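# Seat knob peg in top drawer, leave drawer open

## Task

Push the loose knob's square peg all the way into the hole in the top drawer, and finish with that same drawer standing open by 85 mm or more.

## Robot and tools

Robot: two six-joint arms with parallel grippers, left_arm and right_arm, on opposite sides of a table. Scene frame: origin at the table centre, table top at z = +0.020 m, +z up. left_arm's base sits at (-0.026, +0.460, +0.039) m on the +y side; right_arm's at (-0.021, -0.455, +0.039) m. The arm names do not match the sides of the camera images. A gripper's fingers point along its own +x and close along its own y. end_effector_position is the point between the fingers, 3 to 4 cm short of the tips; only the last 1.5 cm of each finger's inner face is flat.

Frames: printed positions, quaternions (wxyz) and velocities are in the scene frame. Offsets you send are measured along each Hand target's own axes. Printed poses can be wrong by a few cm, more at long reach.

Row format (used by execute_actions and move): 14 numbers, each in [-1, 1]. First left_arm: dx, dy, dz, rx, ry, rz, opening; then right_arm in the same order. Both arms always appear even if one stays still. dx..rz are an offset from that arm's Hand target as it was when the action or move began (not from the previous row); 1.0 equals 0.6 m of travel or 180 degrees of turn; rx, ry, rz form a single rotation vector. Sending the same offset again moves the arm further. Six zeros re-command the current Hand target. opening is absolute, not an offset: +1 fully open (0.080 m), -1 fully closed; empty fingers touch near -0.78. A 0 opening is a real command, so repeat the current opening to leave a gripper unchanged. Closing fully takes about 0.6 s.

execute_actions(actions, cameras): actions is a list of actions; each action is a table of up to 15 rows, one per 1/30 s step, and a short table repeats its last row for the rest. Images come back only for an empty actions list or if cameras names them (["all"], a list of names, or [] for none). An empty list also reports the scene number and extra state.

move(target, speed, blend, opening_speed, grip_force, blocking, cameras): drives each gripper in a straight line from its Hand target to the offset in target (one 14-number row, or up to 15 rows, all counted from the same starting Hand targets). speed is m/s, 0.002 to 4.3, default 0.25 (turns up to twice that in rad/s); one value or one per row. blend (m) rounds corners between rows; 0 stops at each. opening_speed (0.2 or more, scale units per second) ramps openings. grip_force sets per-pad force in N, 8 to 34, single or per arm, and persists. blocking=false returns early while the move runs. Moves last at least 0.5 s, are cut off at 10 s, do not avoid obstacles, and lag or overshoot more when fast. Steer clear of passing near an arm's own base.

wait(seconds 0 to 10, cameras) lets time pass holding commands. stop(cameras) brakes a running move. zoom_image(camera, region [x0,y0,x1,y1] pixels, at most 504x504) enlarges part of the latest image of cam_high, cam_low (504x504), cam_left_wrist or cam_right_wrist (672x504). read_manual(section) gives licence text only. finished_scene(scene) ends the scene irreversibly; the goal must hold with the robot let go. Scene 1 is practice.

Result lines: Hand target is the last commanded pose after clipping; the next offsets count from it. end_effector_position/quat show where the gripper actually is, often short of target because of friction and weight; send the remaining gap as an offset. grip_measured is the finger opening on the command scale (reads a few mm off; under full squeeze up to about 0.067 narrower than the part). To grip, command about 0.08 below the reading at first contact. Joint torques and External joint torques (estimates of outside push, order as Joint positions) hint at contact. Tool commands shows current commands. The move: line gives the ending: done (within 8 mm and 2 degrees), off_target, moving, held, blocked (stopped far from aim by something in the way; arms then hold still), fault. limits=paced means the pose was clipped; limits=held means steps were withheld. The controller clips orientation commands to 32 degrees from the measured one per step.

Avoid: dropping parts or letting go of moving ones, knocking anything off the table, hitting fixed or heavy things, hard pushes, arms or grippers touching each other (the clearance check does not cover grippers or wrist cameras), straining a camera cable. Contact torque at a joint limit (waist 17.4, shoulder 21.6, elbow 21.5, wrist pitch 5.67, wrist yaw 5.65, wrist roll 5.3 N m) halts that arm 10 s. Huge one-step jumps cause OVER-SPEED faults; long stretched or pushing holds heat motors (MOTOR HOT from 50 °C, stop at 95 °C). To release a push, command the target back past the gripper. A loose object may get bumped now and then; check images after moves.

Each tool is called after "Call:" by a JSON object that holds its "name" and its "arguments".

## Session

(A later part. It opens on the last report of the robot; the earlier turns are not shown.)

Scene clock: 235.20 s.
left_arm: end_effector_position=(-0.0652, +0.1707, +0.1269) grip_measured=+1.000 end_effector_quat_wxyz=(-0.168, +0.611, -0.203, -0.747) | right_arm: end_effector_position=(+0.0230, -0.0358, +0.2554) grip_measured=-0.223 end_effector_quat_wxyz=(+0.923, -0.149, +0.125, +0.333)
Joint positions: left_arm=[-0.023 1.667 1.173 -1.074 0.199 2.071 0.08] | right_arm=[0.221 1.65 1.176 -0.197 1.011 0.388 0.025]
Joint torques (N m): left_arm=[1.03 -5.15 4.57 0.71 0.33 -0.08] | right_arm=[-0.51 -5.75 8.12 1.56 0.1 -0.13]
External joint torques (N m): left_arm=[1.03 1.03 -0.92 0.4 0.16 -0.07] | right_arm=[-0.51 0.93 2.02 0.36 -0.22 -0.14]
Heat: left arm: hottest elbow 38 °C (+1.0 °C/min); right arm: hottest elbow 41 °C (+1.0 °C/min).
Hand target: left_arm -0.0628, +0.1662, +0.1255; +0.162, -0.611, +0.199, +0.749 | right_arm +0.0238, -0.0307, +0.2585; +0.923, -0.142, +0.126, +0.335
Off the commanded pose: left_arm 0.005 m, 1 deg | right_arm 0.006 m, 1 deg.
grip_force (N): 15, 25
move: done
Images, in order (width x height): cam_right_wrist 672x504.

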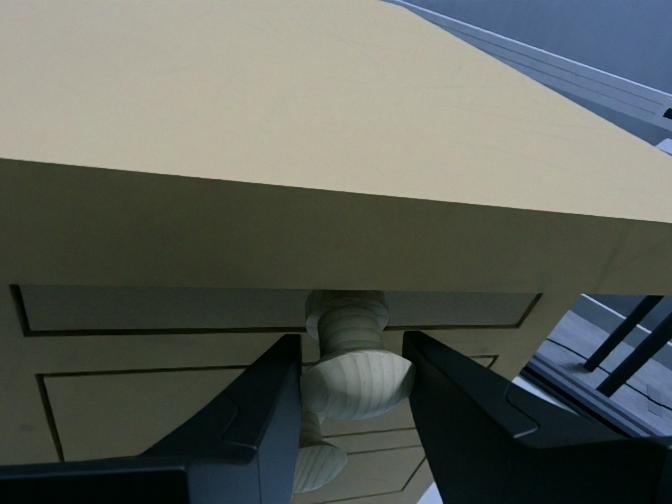

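Call:
{"name": "move", "arguments": {"target": [0,0,0,0,0,0,1.0,0.00237,0.003088,-0.000368,0,0,0,-0.25], "speed": 0.015, "cameras": ["cam_right_wrist"]}}

Call:
{"name": "zoom_image", "arguments": {"camera": "cam_right_wrist", "region": [0, 260, 110, 342]}}

Call:
{"name": "zoom_image", "arguments": {"camera": "cam_right_wrist", "region": [470, 280, 580, 362]}}

Call:
{"name": "zoom_image", "arguments": {"camera": "cam_right_wrist", "region": [290, 270, 400, 352]}}

Call:
{"name": "zoom_image", "arguments": {"camera": "cam_right_wrist", "region": [0, 120, 110, 202]}}

Call:
{"name": "zoom_image", "arguments": {"camera": "cam_right_wrist", "region": [562, 180, 672, 262]}}

Scene clock: 237.57 s.
left_arm: end_effector_position=(-0.0652, +0.1707, +0.1269) grip_measured=+1.000 end_effector_quat_wxyz=(-0.168, +0.611, -0.203, -0.747) | right_arm: end_effector_position=(+0.0233, -0.0352, +0.2546) grip_measured=-0.223 end_effector_quat_wxyz=(+0.924, -0.150, +0.124, +0.331)
Joint positions: left_arm=[-0.023 1.667 1.173 -1.074 0.199 2.071 0.08] | right_arm=[0.221 1.656 1.178 -0.195 1.017 0.388 0.025]
Joint torques (N m): left_arm=[1.03 -5.13 4.58 0.71 0.33 -0.08] | right_arm=[-0.56 -5.38 8.15 1.7 -0.07 -0.12]
External joint torques (N m): left_arm=[1.06 1.03 -0.86 0.43 0.16 -0.07] | right_arm=[-0.6 1.35 2.03 0.49 -0.39 -0.14]
Heat: left arm: hottest elbow 38 °C (+1.0 °C/min); right arm: hottest elbow 42 °C (+1.0 °C/min).
Hand target: left_arm -0.0628, +0.1662, +0.1255; +0.162, -0.611, +0.199, +0.749 | right_arm +0.0236, -0.0285, +0.2575; +0.923, -0.142, +0.126, +0.335
Off the commanded pose: left_arm 0.005 m, 1 deg | right_arm 0.007 m, 1 deg.
grip_force (N): 15, 25
move: done
Images, in order (width x height): cam_right_wrist 672x504.

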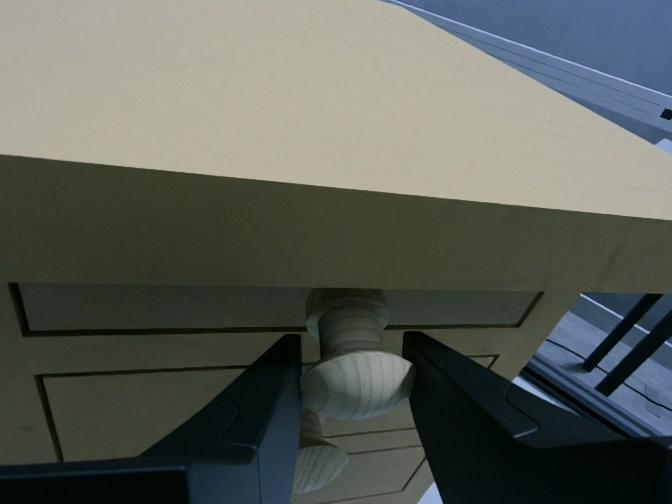

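Scaled by 4.582 from the camera's 672x504 image, which has a finer 960x720 frame.

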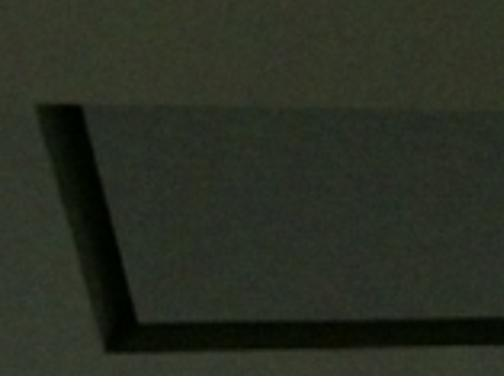

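Scaled by 4.582 from the camera's 672x504 image, which has a finer 960x720 frame.

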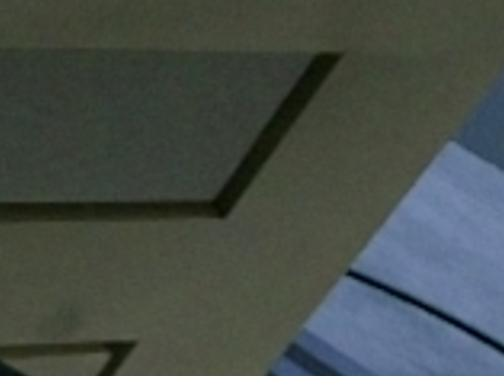

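Scaled by 4.582 from the camera's 672x504 image, which has a finer 960x720 frame.

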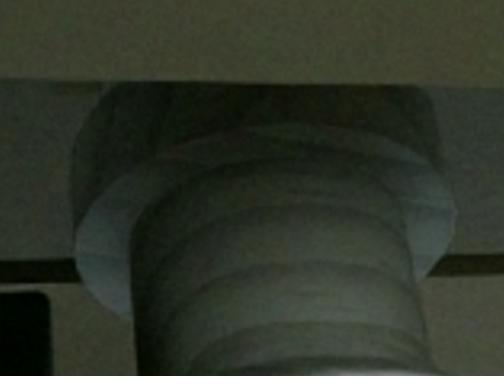

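Scaled by 4.582 from the camera's 672x504 image, which has a finer 960x720 frame.

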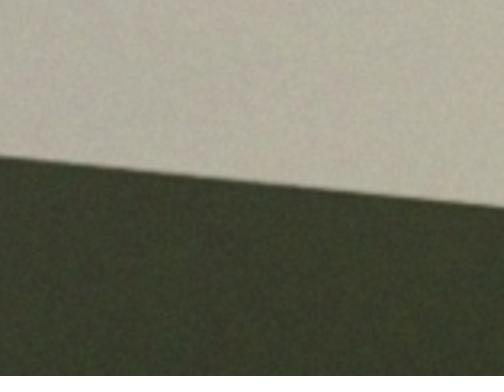

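Scaled by 4.582 from the camera's 672x504 image, which has a finer 960x720 frame.

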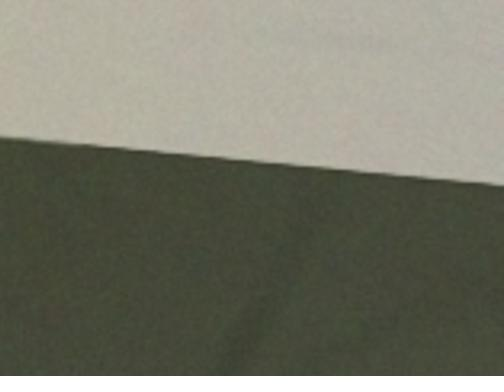

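Call:
{"name": "move", "arguments": {"target": [0,0,0,0,0,0,1.0,0.000852,-0.005083,0.004537,-0.00872,0.01327,0.01742,-0.25], "speed": 0.015, "cameras": ["cam_right_wrist"]}}

Call:
{"name": "zoom_image", "arguments": {"camera": "cam_right_wrist", "region": [0, 260, 110, 342]}}

Call:
{"name": "zoom_image", "arguments": {"camera": "cam_right_wrist", "region": [470, 280, 580, 362]}}

Call:
{"name": "zoom_image", "arguments": {"camera": "cam_right_wrist", "region": [290, 270, 400, 352]}}

Call:
{"name": "zoom_image", "arguments": {"camera": "cam_right_wrist", "region": [0, 120, 110, 202]}}

Call:
{"name": "zoom_image", "arguments": {"camera": "cam_right_wrist", "region": [562, 200, 672, 282]}}

Scene clock: 241.17 s.
left_arm: end_effector_position=(-0.0652, +0.1707, +0.1269) grip_measured=+1.000 end_effector_quat_wxyz=(-0.168, +0.611, -0.203, -0.747) | right_arm: end_effector_position=(+0.0258, -0.0355, +0.2534) grip_measured=-0.223 end_effector_quat_wxyz=(+0.910, -0.170, +0.141, +0.350)
Joint positions: left_arm=[-0.023 1.667 1.173 -1.074 0.199 2.071 0.08] | right_arm=[0.199 1.638 1.187 -0.244 0.942 0.363 0.025]
Joint torques (N m): left_arm=[1.04 -5.14 4.59 0.71 0.34 -0.07] | right_arm=[-0.87 -7 8.41 1.5 -0.47 -0.17]
External joint torques (N m): left_arm=[1.04 1.04 -0.86 0.43 0.17 -0.07] | right_arm=[-0.86 -0.31 2.24 0.28 -0.79 -0.18]
Heat: left arm: hottest elbow 38 °C (+1.0 °C/min); right arm: hottest elbow 42 °C (+1.0 °C/min).
Hand target: left_arm -0.0628, +0.1662, +0.1255; +0.162, -0.611, +0.199, +0.749 | right_arm +0.0264, -0.0295, +0.2604; +0.909, -0.158, +0.144, +0.359
Off the commanded pose: left_arm 0.005 m, 1 deg | right_arm 0.009 m, 2 deg.
grip_force (N): 15, 25
move: off_target (right_arm)
Images, in order (width x height): cam_right_wrist 672x504.

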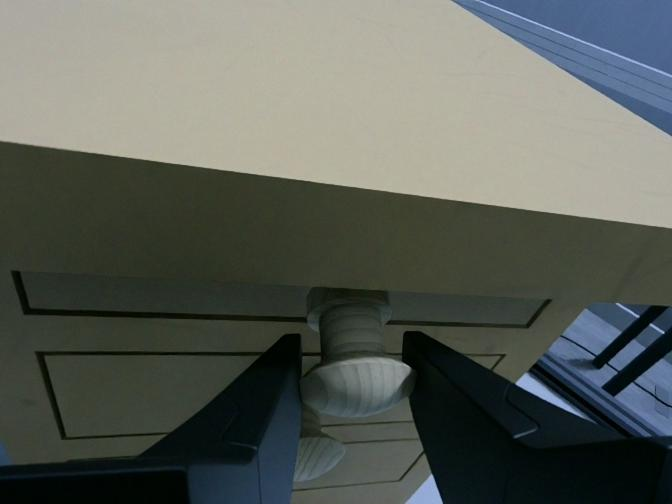

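Scaled by 4.582 from the camera's 672x504 image, which has a finer 960x720 frame.

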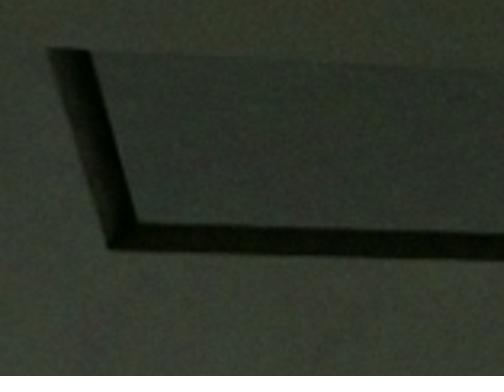

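Scaled by 4.582 from the camera's 672x504 image, which has a finer 960x720 frame.

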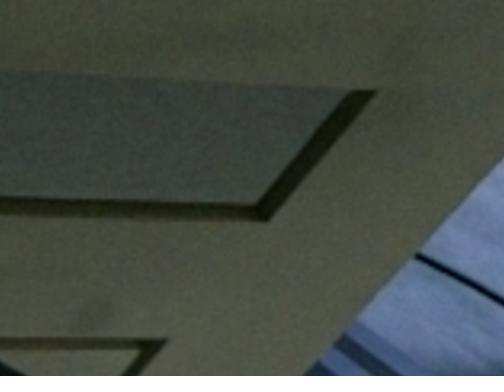

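Scaled by 4.582 from the camera's 672x504 image, which has a finer 960x720 frame.

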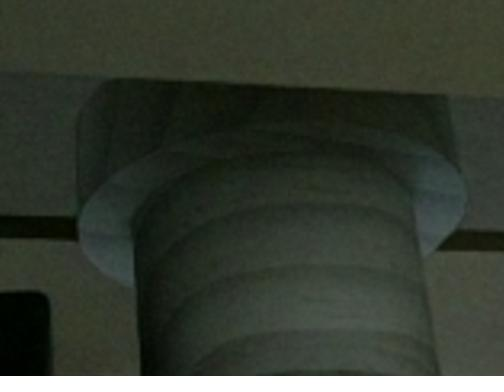

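Scaled by 4.582 from the camera's 672x504 image, which has a finer 960x720 frame.

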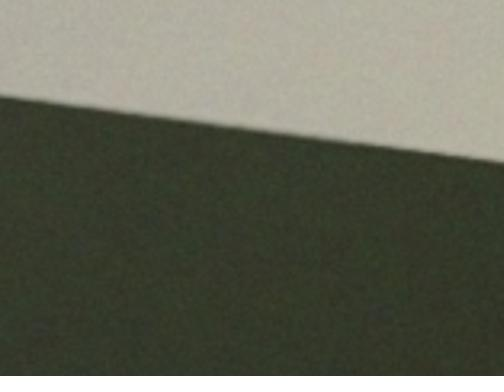

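Scaled by 4.582 from the camera's 672x504 image, which has a finer 960x720 frame.

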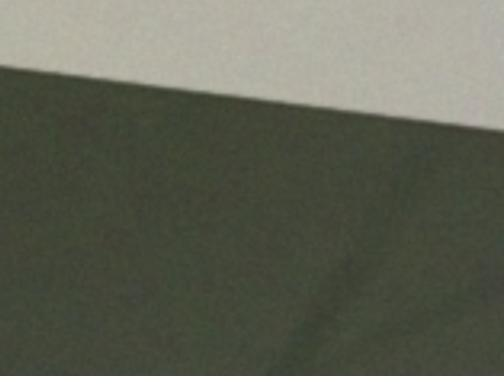

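Call:
{"name": "move", "arguments": {"target": [0,0,0,0,0,0,1.0,-0.001631,-0.002551,0.004313,0,0,0,-0.25], "speed": 0.015, "cameras": ["cam_right_wrist","cam_low"]}}

Call:
{"name": "zoom_image", "arguments": {"camera": "cam_right_wrist", "region": [290, 270, 400, 352]}}

Scene clock: 243.50 s.
left_arm: end_effector_position=(-0.0652, +0.1707, +0.1269) grip_measured=+1.000 end_effector_quat_wxyz=(-0.168, +0.611, -0.203, -0.747) | right_arm: end_effector_position=(+0.0260, -0.0357, +0.2543) grip_measured=-0.223 end_effector_quat_wxyz=(+0.909, -0.173, +0.143, +0.351)
Joint positions: left_arm=[-0.023 1.667 1.173 -1.074 0.199 2.071 0.08] | right_arm=[0.198 1.636 1.192 -0.254 0.937 0.361 0.025]
Joint torques (N m): left_arm=[1.04 -5.12 4.58 0.71 0.33 -0.07] | right_arm=[-0.63 -7.08 8.6 1.54 -0.38 -0.16]
External joint torques (N m): left_arm=[1.07 1.01 -0.84 0.44 0.16 -0.07] | right_arm=[-0.59 -0.51 2.49 0.33 -0.7 -0.17]
Heat: left arm: hottest elbow 38 °C (+1.0 °C/min); right arm: hottest elbow 42 °C (+0.0 °C/min).
Hand target: left_arm -0.0628, +0.1662, +0.1255; +0.162, -0.611, +0.199, +0.749 | right_arm +0.0271, -0.0302, +0.2633; +0.909, -0.158, +0.144, +0.358
Off the commanded pose: left_arm 0.005 m, 1 deg | right_arm 0.011 m, 2 deg.
grip_force (N): 15, 25
move: off_target (right_arm)
Images, in order (width x height): cam_low 504x504, cam_right_wrist 672x504.

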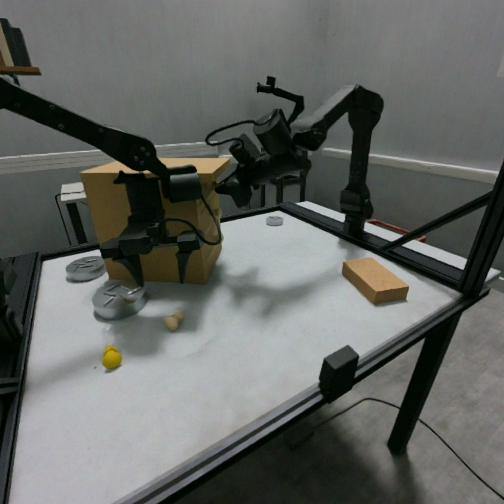

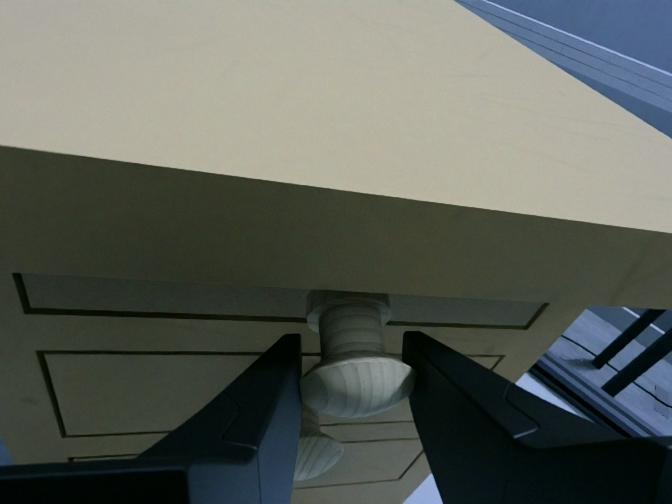

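Scaled by 4.582 from the camera's 672x504 image, which has a finer 960x720 frame.

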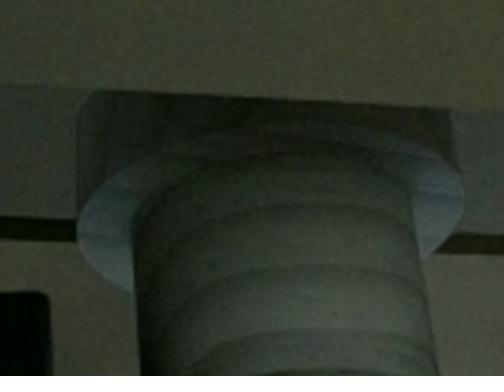

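Call:
{"name": "move", "arguments": {"target": [0,0,0,0,0,0,1.0,-0.0025,-0.001224,0.006056,0,0,0,-0.25], "speed": 0.015, "cameras": ["cam_right_wrist"]}}

Call:
{"name": "zoom_image", "arguments": {"camera": "cam_right_wrist", "region": [290, 270, 400, 352]}}

Scene clock: 244.43 s.
left_arm: end_effector_position=(-0.0652, +0.1707, +0.1269) grip_measured=+1.000 end_effector_quat_wxyz=(-0.168, +0.611, -0.203, -0.747) | right_arm: end_effector_position=(+0.0258, -0.0358, +0.2559) grip_measured=-0.223 end_effector_quat_wxyz=(+0.908, -0.176, +0.144, +0.352)
Joint positions: left_arm=[-0.023 1.667 1.173 -1.074 0.199 2.071 0.08] | right_arm=[0.197 1.635 1.202 -0.272 0.934 0.36 0.025]
Joint torques (N m): left_arm=[1.03 -5.12 4.59 0.71 0.33 -0.07] | right_arm=[-0.67 -7.55 8.94 1.63 -0.22 -0.14]
External joint torques (N m): left_arm=[1.02 1.09 -0.92 0.41 0.16 -0.07] | right_arm=[-0.71 -0.91 2.76 0.4 -0.53 -0.16]
Heat: left arm: hottest elbow 38 °C (+1.0 °C/min); right arm: hottest elbow 42 °C (+1.0 °C/min).
Hand target: left_arm -0.0628, +0.1662, +0.1255; +0.162, -0.611, +0.199, +0.749 | right_arm +0.0272, -0.0302, +0.2674; +0.909, -0.158, +0.144, +0.358
Off the commanded pose: left_arm 0.005 m, 1 deg | right_arm 0.013 m, 2 deg.
grip_force (N): 15, 25
move: off_target (right_arm)
Images, in order (width x height): cam_right_wrist 672x504.

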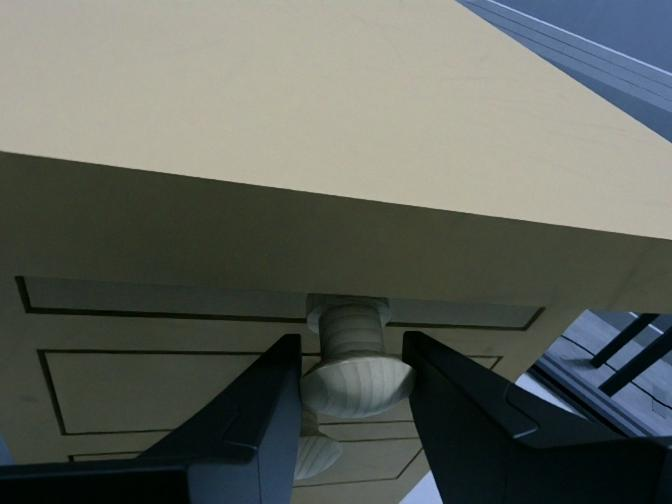

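Scaled by 4.582 from the camera's 672x504 image, which has a finer 960x720 frame.

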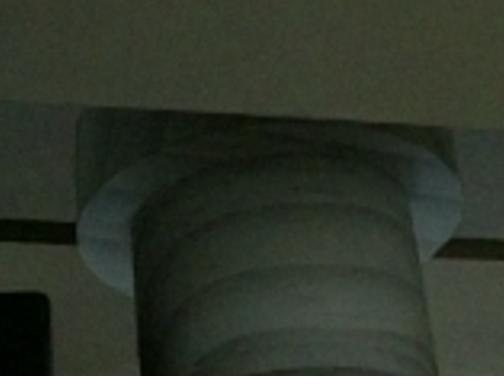

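Call:
{"name": "move", "arguments": {"target": [0,0,0,0,0,0,1.0,-0.002012,-0.00449,0.005598,0,0,0,-0.25], "speed": 0.015, "cameras": ["cam_right_wrist"]}}

Call:
{"name": "zoom_image", "arguments": {"camera": "cam_right_wrist", "region": [290, 270, 400, 352]}}

Scene clock: 246.47 s.
left_arm: end_effector_position=(-0.0652, +0.1707, +0.1269) grip_measured=+1.000 end_effector_quat_wxyz=(-0.168, +0.611, -0.203, -0.747) | right_arm: end_effector_position=(+0.0263, -0.0363, +0.2573) grip_measured=-0.223 end_effector_quat_wxyz=(+0.906, -0.179, +0.146, +0.354)
Joint positions: left_arm=[-0.023 1.667 1.173 -1.074 0.199 2.071 0.08] | right_arm=[0.195 1.631 1.207 -0.284 0.926 0.357 0.025]
Joint torques (N m): left_arm=[1.05 -5.13 4.57 0.7 0.33 -0.07] | right_arm=[-0.73 -8.19 9.15 1.61 -0.06 -0.21]
External joint torques (N m): left_arm=[1.05 1.11 -0.91 0.43 0.16 -0.07] | right_arm=[-0.72 -1.51 2.9 0.37 -0.39 -0.22]
Heat: left arm: hottest elbow 38 °C (+1.0 °C/min); right arm: hottest elbow 42 °C (+1.0 °C/min).
Hand target: left_arm -0.0628, +0.1662, +0.1255; +0.162, -0.611, +0.199, +0.749 | right_arm +0.0286, -0.0314, +0.2714; +0.909, -0.158, +0.144, +0.359
Off the commanded pose: left_arm 0.005 m, 1 deg | right_arm 0.015 m, 2 deg.
grip_force (N): 15, 25
move: off_target (right_arm)
Images, in order (width x height): cam_right_wrist 672x504.

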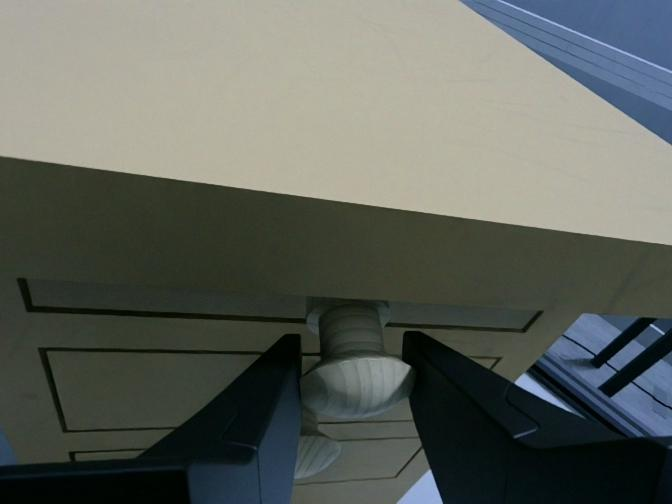

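Scaled by 4.582 from the camera's 672x504 image, which has a finer 960x720 frame.

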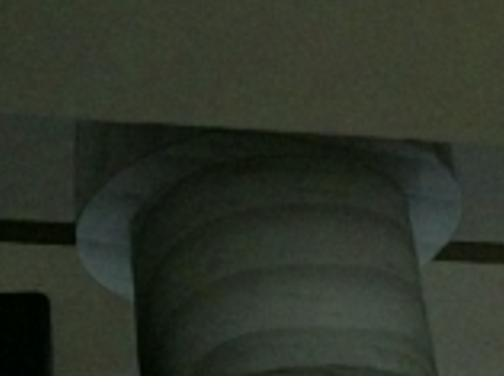

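Call:
{"name": "zoom_image", "arguments": {"camera": "cam_right_wrist", "region": [0, 260, 110, 342]}}

Call:
{"name": "zoom_image", "arguments": {"camera": "cam_right_wrist", "region": [470, 280, 580, 362]}}

Call:
{"name": "zoom_image", "arguments": {"camera": "cam_right_wrist", "region": [0, 120, 110, 202]}}

Call:
{"name": "zoom_image", "arguments": {"camera": "cam_right_wrist", "region": [562, 200, 672, 282]}}

Call:
{"name": "zoom_image", "arguments": {"camera": "cam_right_wrist", "region": [270, 280, 450, 430]}}

Scaled by 4.582 from the camera's 672x504 image, which has a finer 960x720 frame.

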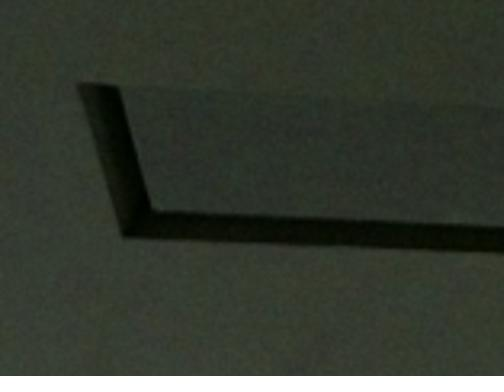

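Scaled by 4.582 from the camera's 672x504 image, which has a finer 960x720 frame.

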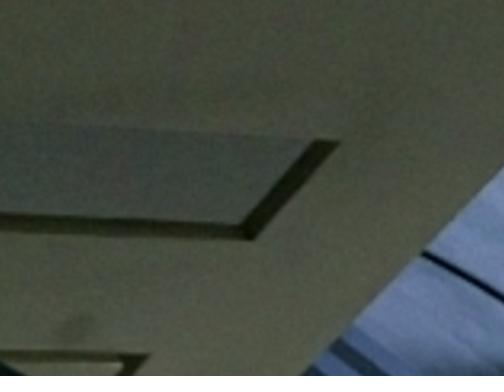

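Scaled by 4.582 from the camera's 672x504 image, which has a finer 960x720 frame.

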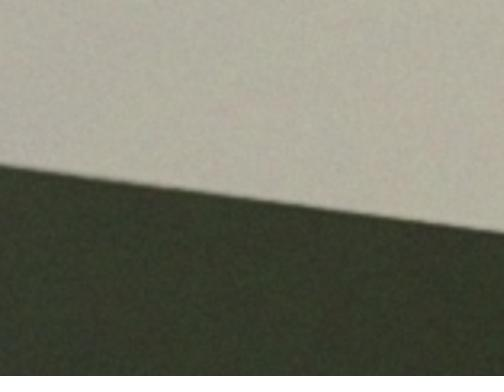

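Scaled by 4.582 from the camera's 672x504 image, which has a finer 960x720 frame.

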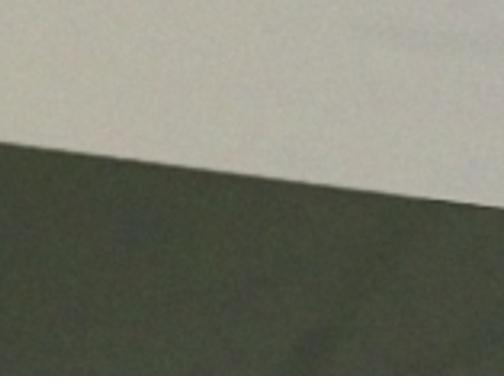

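Scaled by 2.800 from the camera's 672x504 image, which has a finer 960x720 frame.

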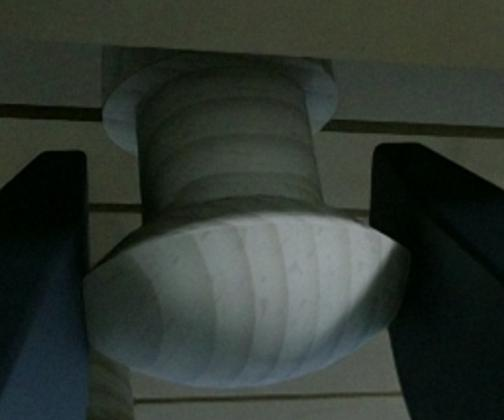

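Call:
{"name": "move", "arguments": {"target": [0,0,0,0,0,0,1.0,-0.002881,-0.003163,0.007341,-0.00325,0.02178,0.00306,-0.25], "speed": 0.015, "cameras": ["cam_right_wrist"]}}

Call:
{"name": "zoom_image", "arguments": {"camera": "cam_right_wrist", "region": [290, 270, 400, 352]}}

Call:
{"name": "zoom_image", "arguments": {"camera": "cam_right_wrist", "region": [0, 250, 110, 332]}}

Call:
{"name": "zoom_image", "arguments": {"camera": "cam_right_wrist", "region": [470, 290, 580, 372]}}

Call:
{"name": "zoom_image", "arguments": {"camera": "cam_right_wrist", "region": [0, 120, 110, 202]}}

Call:
{"name": "zoom_image", "arguments": {"camera": "cam_right_wrist", "region": [562, 210, 672, 292]}}

Call:
{"name": "zoom_image", "arguments": {"camera": "cam_right_wrist", "region": [20, 320, 160, 460]}}

Scene clock: 253.13 s.
left_arm: end_effector_position=(-0.0652, +0.1707, +0.1269) grip_measured=+1.000 end_effector_quat_wxyz=(-0.168, +0.611, -0.203, -0.747) | right_arm: end_effector_position=(+0.0261, -0.0376, +0.2669) grip_measured=-0.223 end_effector_quat_wxyz=(+0.896, -0.192, +0.175, +0.359)
Joint positions: left_arm=[-0.023 1.667 1.173 -1.074 0.199 2.071 0.08] | right_arm=[0.183 1.631 1.298 -0.447 0.872 0.4 0.025]
Joint torques (N m): left_arm=[1.03 -5.13 4.58 0.7 0.34 -0.07] | right_arm=[-1.06 -6.52 9.14 1.57 0.3 0.11]
External joint torques (N m): left_arm=[1.02 1 -0.87 0.41 0.17 -0.07] | right_arm=[-1.06 0.11 2.96 0.39 -0.04 0.1]
Heat: left arm: hottest elbow 38 °C (+1.0 °C/min); right arm: hottest elbow 43 °C (+1.0 °C/min).
Hand target: left_arm -0.0628, +0.1662, +0.1255; +0.162, -0.611, +0.199, +0.749 | right_arm +0.0294, -0.0322, +0.2764; +0.901, -0.174, +0.174, +0.358
Off the commanded pose: left_arm 0.005 m, 1 deg | right_arm 0.011 m, 2 deg.
grip_force (N): 15, 25
move: off_target (right_arm)
Images, in order (width x height): cam_right_wrist 672x504.

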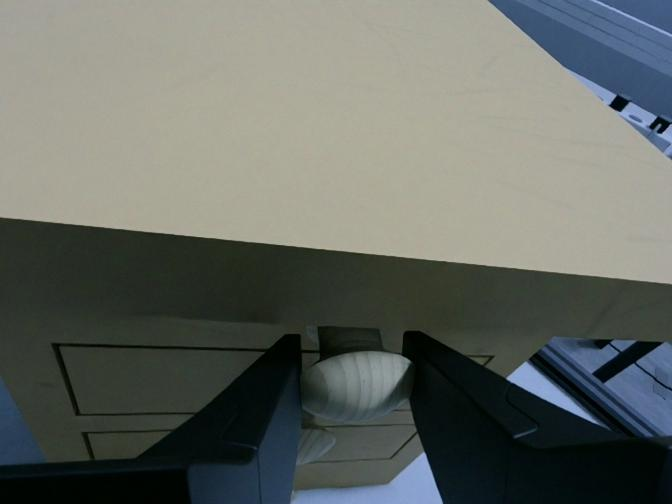

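Scaled by 4.582 from the camera's 672x504 image, which has a finer 960x720 frame.

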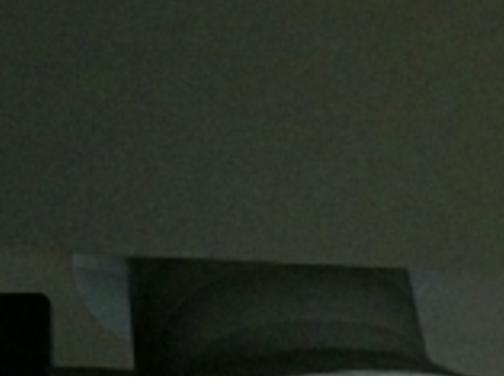

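Scaled by 4.582 from the camera's 672x504 image, which has a finer 960x720 frame.

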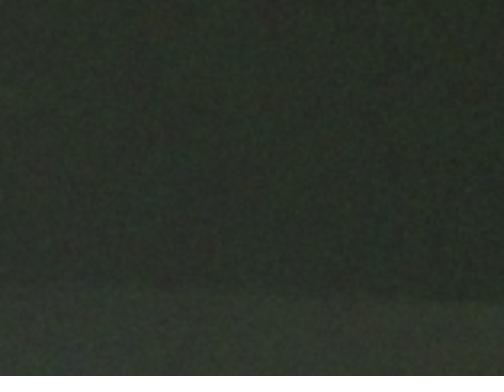

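Scaled by 4.582 from the camera's 672x504 image, which has a finer 960x720 frame.

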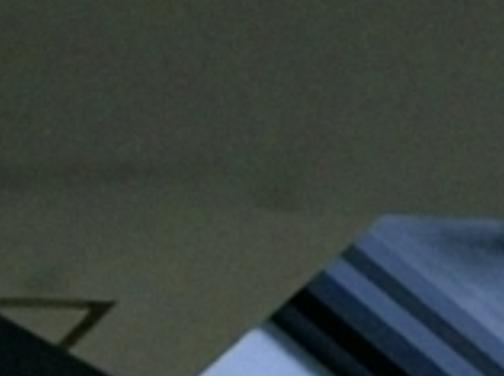

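Scaled by 4.582 from the camera's 672x504 image, which has a finer 960x720 frame.

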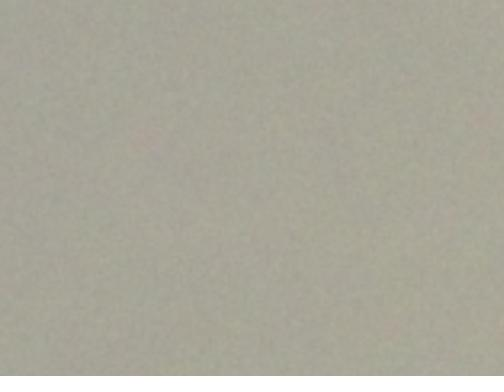

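Scaled by 4.582 from the camera's 672x504 image, which has a finer 960x720 frame.

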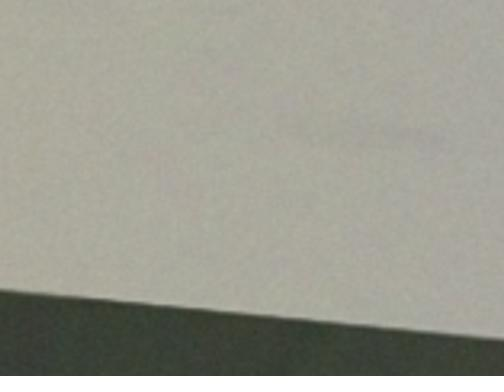

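Scaled by 3.600 from the camera's 672x504 image, which has a finer 960x720 frame.

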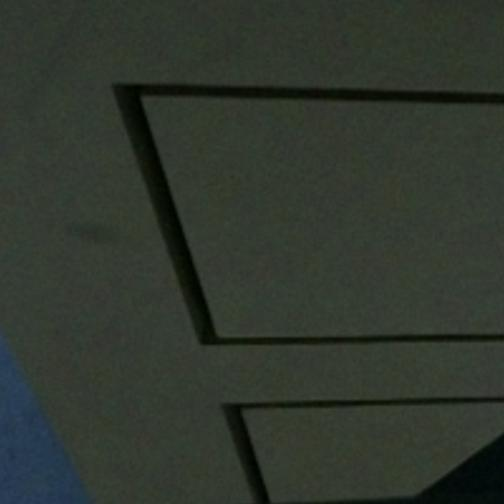

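Call:
{"name": "move", "arguments": {"target": [[0,0,0,0,0,0,1.0,-0.01774,-0.00139,-0.00914,0,0,0,-0.25],[0,0,0,0,0,0,1.0,-0.02061,-0.00092,-0.03001,-0.00628,-0.00866,0.01426,-0.25]], "speed": [0.06,0.04], "blend": [0.004,0], "cameras": ["cam_right_wrist"]}}

Call:
{"name": "zoom_image", "arguments": {"camera": "cam_right_wrist", "region": [290, 270, 400, 352]}}

Call:
{"name": "zoom_image", "arguments": {"camera": "cam_right_wrist", "region": [270, 280, 450, 430]}}

Scene clock: 255.90 s.
left_arm: end_effector_position=(-0.0652, +0.1707, +0.1269) grip_measured=+1.000 end_effector_quat_wxyz=(-0.168, +0.611, -0.203, -0.747) | right_arm: end_effector_position=(+0.0189, -0.0462, +0.2620) grip_measured=-0.223 end_effector_quat_wxyz=(+0.893, -0.179, +0.164, +0.379)
Joint positions: left_arm=[-0.023 1.667 1.173 -1.074 0.199 2.071 0.08] | right_arm=[0.203 1.574 1.194 -0.342 0.865 0.373 0.025]
Joint torques (N m): left_arm=[1.05 -5.13 4.58 0.71 0.33 -0.08] | right_arm=[0.25 -8.38 5.73 1.23 0.27 -0.11]
External joint torques (N m): left_arm=[1.05 1.03 -0.83 0.45 0.17 -0.08] | right_arm=[0.25 -2.14 -0.47 0 -0.04 -0.12]
Heat: left arm: hottest elbow 38 °C (+1.0 °C/min); right arm: hottest elbow 43 °C (+1.0 °C/min).
Hand target: left_arm -0.0628, +0.1662, +0.1255; +0.162, -0.611, +0.199, +0.749 | right_arm +0.0180, -0.0477, +0.2661; +0.893, -0.174, +0.162, +0.382
Off the commanded pose: left_arm 0.005 m, 1 deg | right_arm 0.004 m, 1 deg.
grip_force (N): 15, 25
move: done
Images, in order (width x height): cam_right_wrist 672x504.

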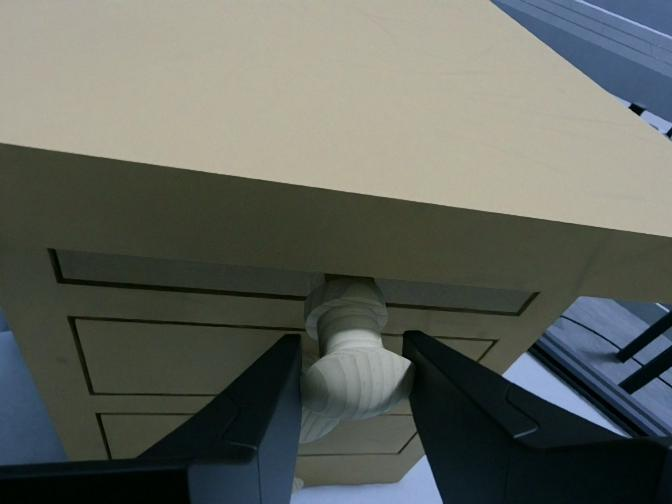

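Scaled by 4.582 from the camera's 672x504 image, which has a finer 960x720 frame.

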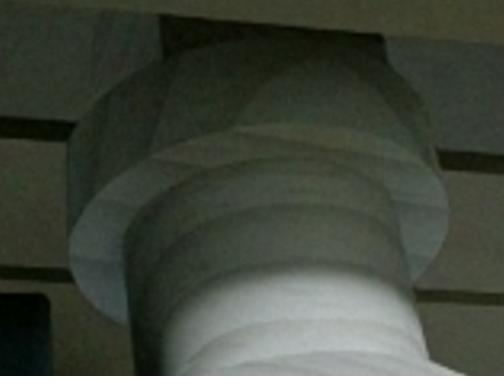

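Scaled by 2.800 from the camera's 672x504 image, which has a finer 960x720 frame.

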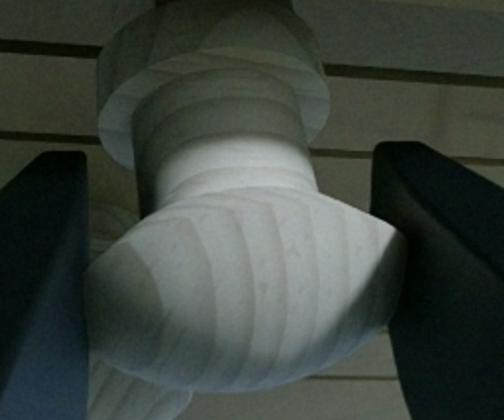

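Call:
{"name": "move", "arguments": {"target": [[0,0,0,0,0,0,1.0,0.018047,0.000195,0.008627,0,0,0,-0.25],[0,0,0,0,0,0,1.0,0.024055,0.000336,0.011515,0,0,0,-0.25]], "speed": [0.03,0.012], "blend": [0.002,0], "cameras": ["cam_right_wrist"]}}

Call:
{"name": "zoom_image", "arguments": {"camera": "cam_right_wrist", "region": [20, 260, 130, 342]}}

Call:
{"name": "zoom_image", "arguments": {"camera": "cam_right_wrist", "region": [470, 290, 580, 372]}}

Call:
{"name": "zoom_image", "arguments": {"camera": "cam_right_wrist", "region": [0, 150, 110, 232]}}

Call:
{"name": "zoom_image", "arguments": {"camera": "cam_right_wrist", "region": [562, 220, 672, 302]}}

Call:
{"name": "zoom_image", "arguments": {"camera": "cam_right_wrist", "region": [290, 280, 400, 362]}}

Scene clock: 259.37 s.
left_arm: end_effector_position=(-0.0652, +0.1707, +0.1269) grip_measured=+1.000 end_effector_quat_wxyz=(-0.168, +0.611, -0.203, -0.747) | right_arm: end_effector_position=(+0.0272, -0.0401, +0.2616) grip_measured=-0.223 end_effector_quat_wxyz=(+0.892, -0.182, +0.163, +0.380)
Joint positions: left_arm=[-0.023 1.667 1.173 -1.074 0.199 2.071 0.08] | right_arm=[0.174 1.587 1.201 -0.313 0.841 0.336 0.025]
Joint torques (N m): left_arm=[1.04 -5.12 4.58 0.71 0.33 -0.08] | right_arm=[-0.62 -6.02 8.17 1.55 0.12 -0.08]
External joint torques (N m): left_arm=[1.04 1.05 -0.85 0.45 0.16 -0.07] | right_arm=[-0.66 0.37 1.89 0.28 -0.17 -0.09]
Heat: left arm: hottest shoulder 38 °C (+1.0 °C/min); right arm: hottest elbow 43 °C (+1.0 °C/min).
Hand target: left_arm -0.0628, +0.1662, +0.1255; +0.162, -0.611, +0.199, +0.749 | right_arm +0.0283, -0.0354, +0.2661; +0.893, -0.174, +0.162, +0.382
Off the commanded pose: left_arm 0.005 m, 1 deg | right_arm 0.007 m, 1 deg.
grip_force (N): 15, 25
move: done
Images, in order (width x height): cam_right_wrist 672x504.

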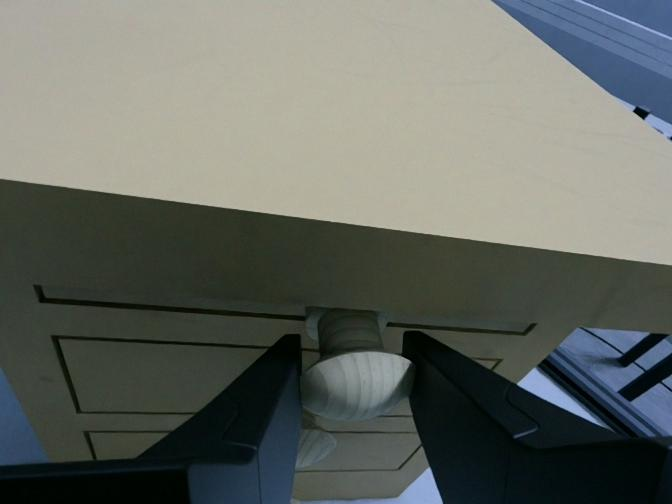

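Scaled by 4.582 from the camera's 672x504 image, which has a finer 960x720 frame.

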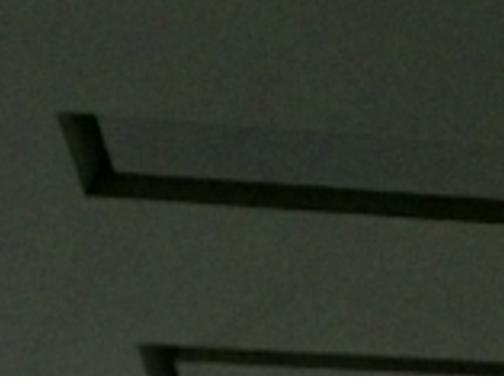

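Scaled by 4.582 from the camera's 672x504 image, which has a finer 960x720 frame.

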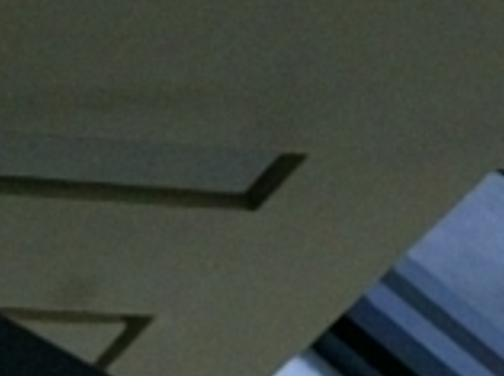

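Scaled by 4.582 from the camera's 672x504 image, which has a finer 960x720 frame.

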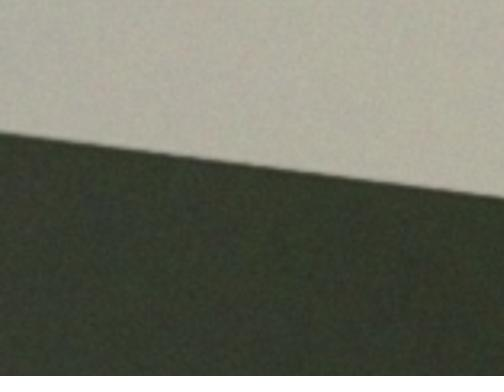

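Scaled by 4.582 from the camera's 672x504 image, which has a finer 960x720 frame.

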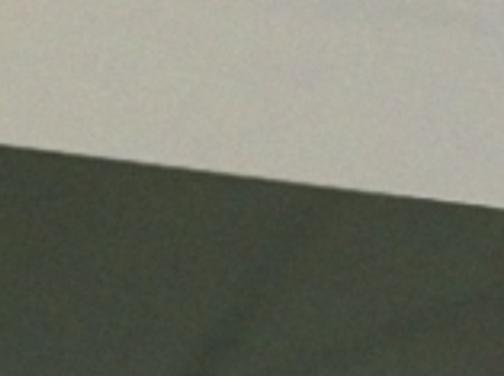

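Scaled by 4.582 from the camera's 672x504 image, which has a finer 960x720 frame.

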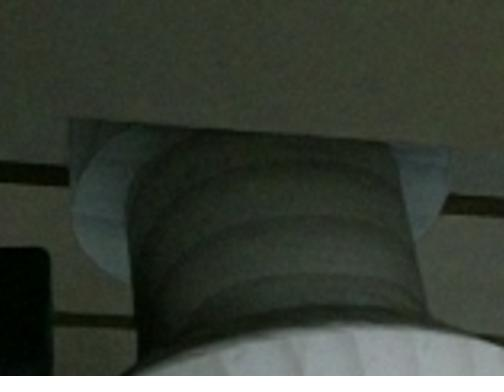

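Call:
{"name": "move", "arguments": {"target": [0,0,0,0,0,0,1.0,0.001557,0.001113,0.002478,0,0,0,-0.25], "speed": 0.01, "cameras": ["cam_right_wrist"]}}

Call:
{"name": "zoom_image", "arguments": {"camera": "cam_right_wrist", "region": [20, 260, 130, 342]}}

Call:
{"name": "zoom_image", "arguments": {"camera": "cam_right_wrist", "region": [470, 290, 580, 372]}}

Call:
{"name": "zoom_image", "arguments": {"camera": "cam_right_wrist", "region": [0, 150, 110, 232]}}

Call:
{"name": "zoom_image", "arguments": {"camera": "cam_right_wrist", "region": [562, 220, 672, 302]}}

Call:
{"name": "zoom_image", "arguments": {"camera": "cam_right_wrist", "region": [290, 280, 400, 362]}}

Scene clock: 261.00 s.
left_arm: end_effector_position=(-0.0652, +0.1707, +0.1269) grip_measured=+1.000 end_effector_quat_wxyz=(-0.168, +0.611, -0.203, -0.747) | right_arm: end_effector_position=(+0.0274, -0.0395, +0.2620) grip_measured=-0.223 end_effector_quat_wxyz=(+0.892, -0.182, +0.163, +0.380)
Joint positions: left_arm=[-0.023 1.667 1.173 -1.074 0.199 2.071 0.08] | right_arm=[0.173 1.589 1.204 -0.314 0.841 0.335 0.025]
Joint torques (N m): left_arm=[1.03 -5.14 4.58 0.71 0.34 -0.08] | right_arm=[-0.46 -5.41 8.59 1.46 0.09 -0.15]
External joint torques (N m): left_arm=[1.04 1.02 -0.85 0.44 0.17 -0.07] | right_arm=[-0.47 0.92 2.36 0.21 -0.19 -0.16]
Heat: left arm: hottest shoulder 38 °C (+1.0 °C/min); right arm: hottest elbow 43 °C (+1.0 °C/min).
Hand target: left_arm -0.0628, +0.1662, +0.1255; +0.162, -0.611, +0.199, +0.749 | right_arm +0.0288, -0.0338, +0.2668; +0.893, -0.174, +0.162, +0.382
Off the commanded pose: left_arm 0.005 m, 1 deg | right_arm 0.008 m, 1 deg.
grip_force (N): 15, 25
move: done
Images, in order (width x height): cam_right_wrist 672x504.

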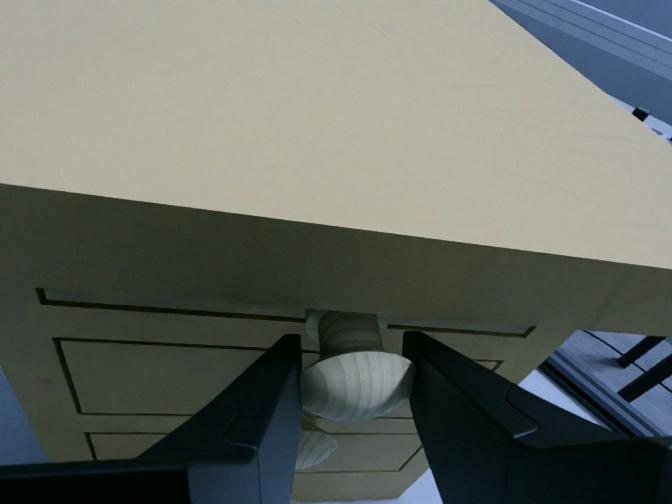

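Scaled by 4.582 from the camera's 672x504 image, which has a finer 960x720 frame.

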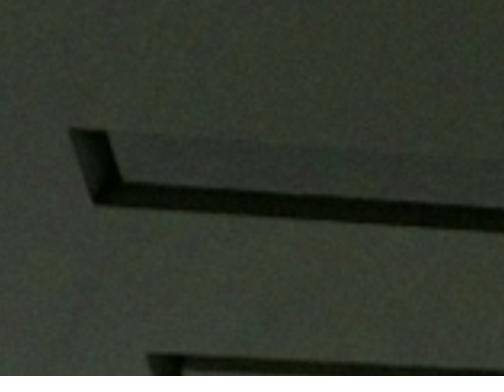

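Scaled by 4.582 from the camera's 672x504 image, which has a finer 960x720 frame.

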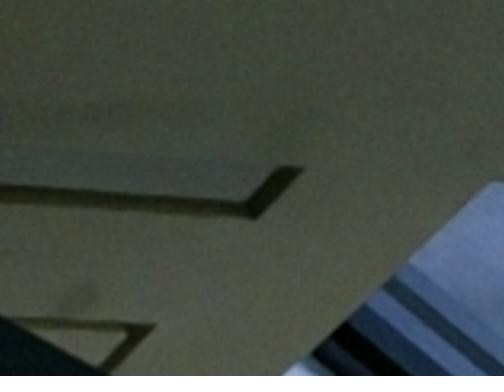

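Scaled by 4.582 from the camera's 672x504 image, which has a finer 960x720 frame.

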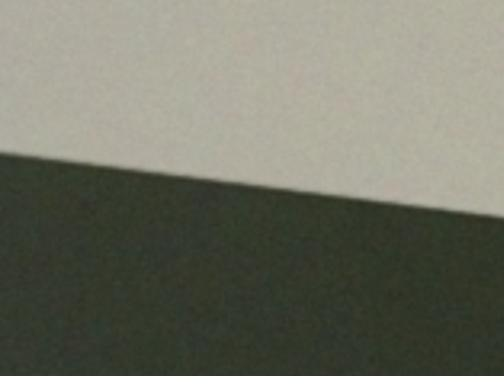

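Scaled by 4.582 from the camera's 672x504 image, which has a finer 960x720 frame.

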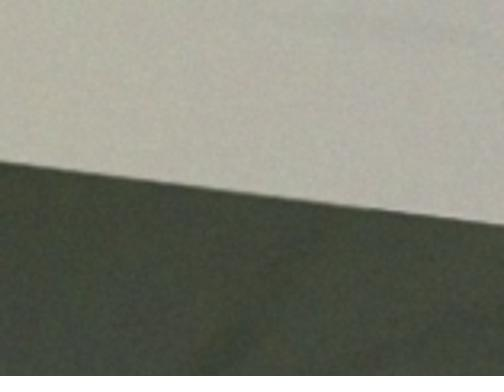

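Scaled by 4.582 from the camera's 672x504 image, which has a finer 960x720 frame.

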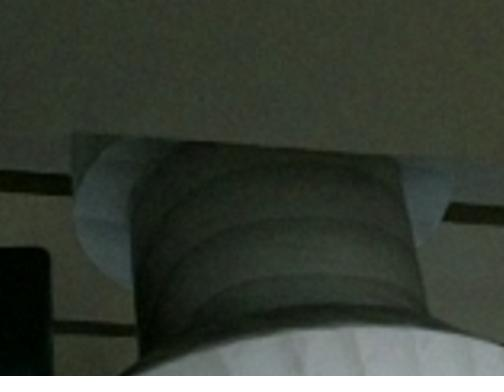

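Call:
{"name": "zoom_image", "arguments": {"camera": "cam_right_wrist", "region": [270, 280, 450, 430]}}

Call:
{"name": "zoom_image", "arguments": {"camera": "cam_right_wrist", "region": [290, 340, 430, 425]}}

Scaled by 2.800 from the camera's 672x504 image, which has a finer 960x720 frame.

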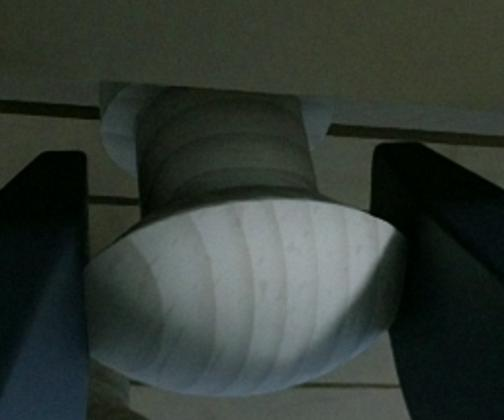

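Scaled by 3.600 from the camera's 672x504 image, which has a finer 960x720 frame.

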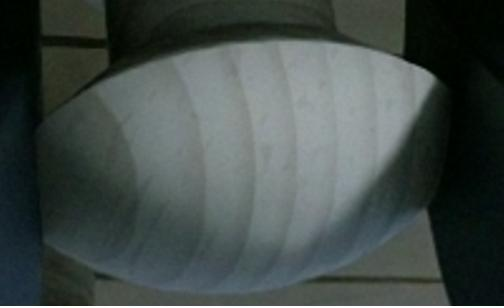

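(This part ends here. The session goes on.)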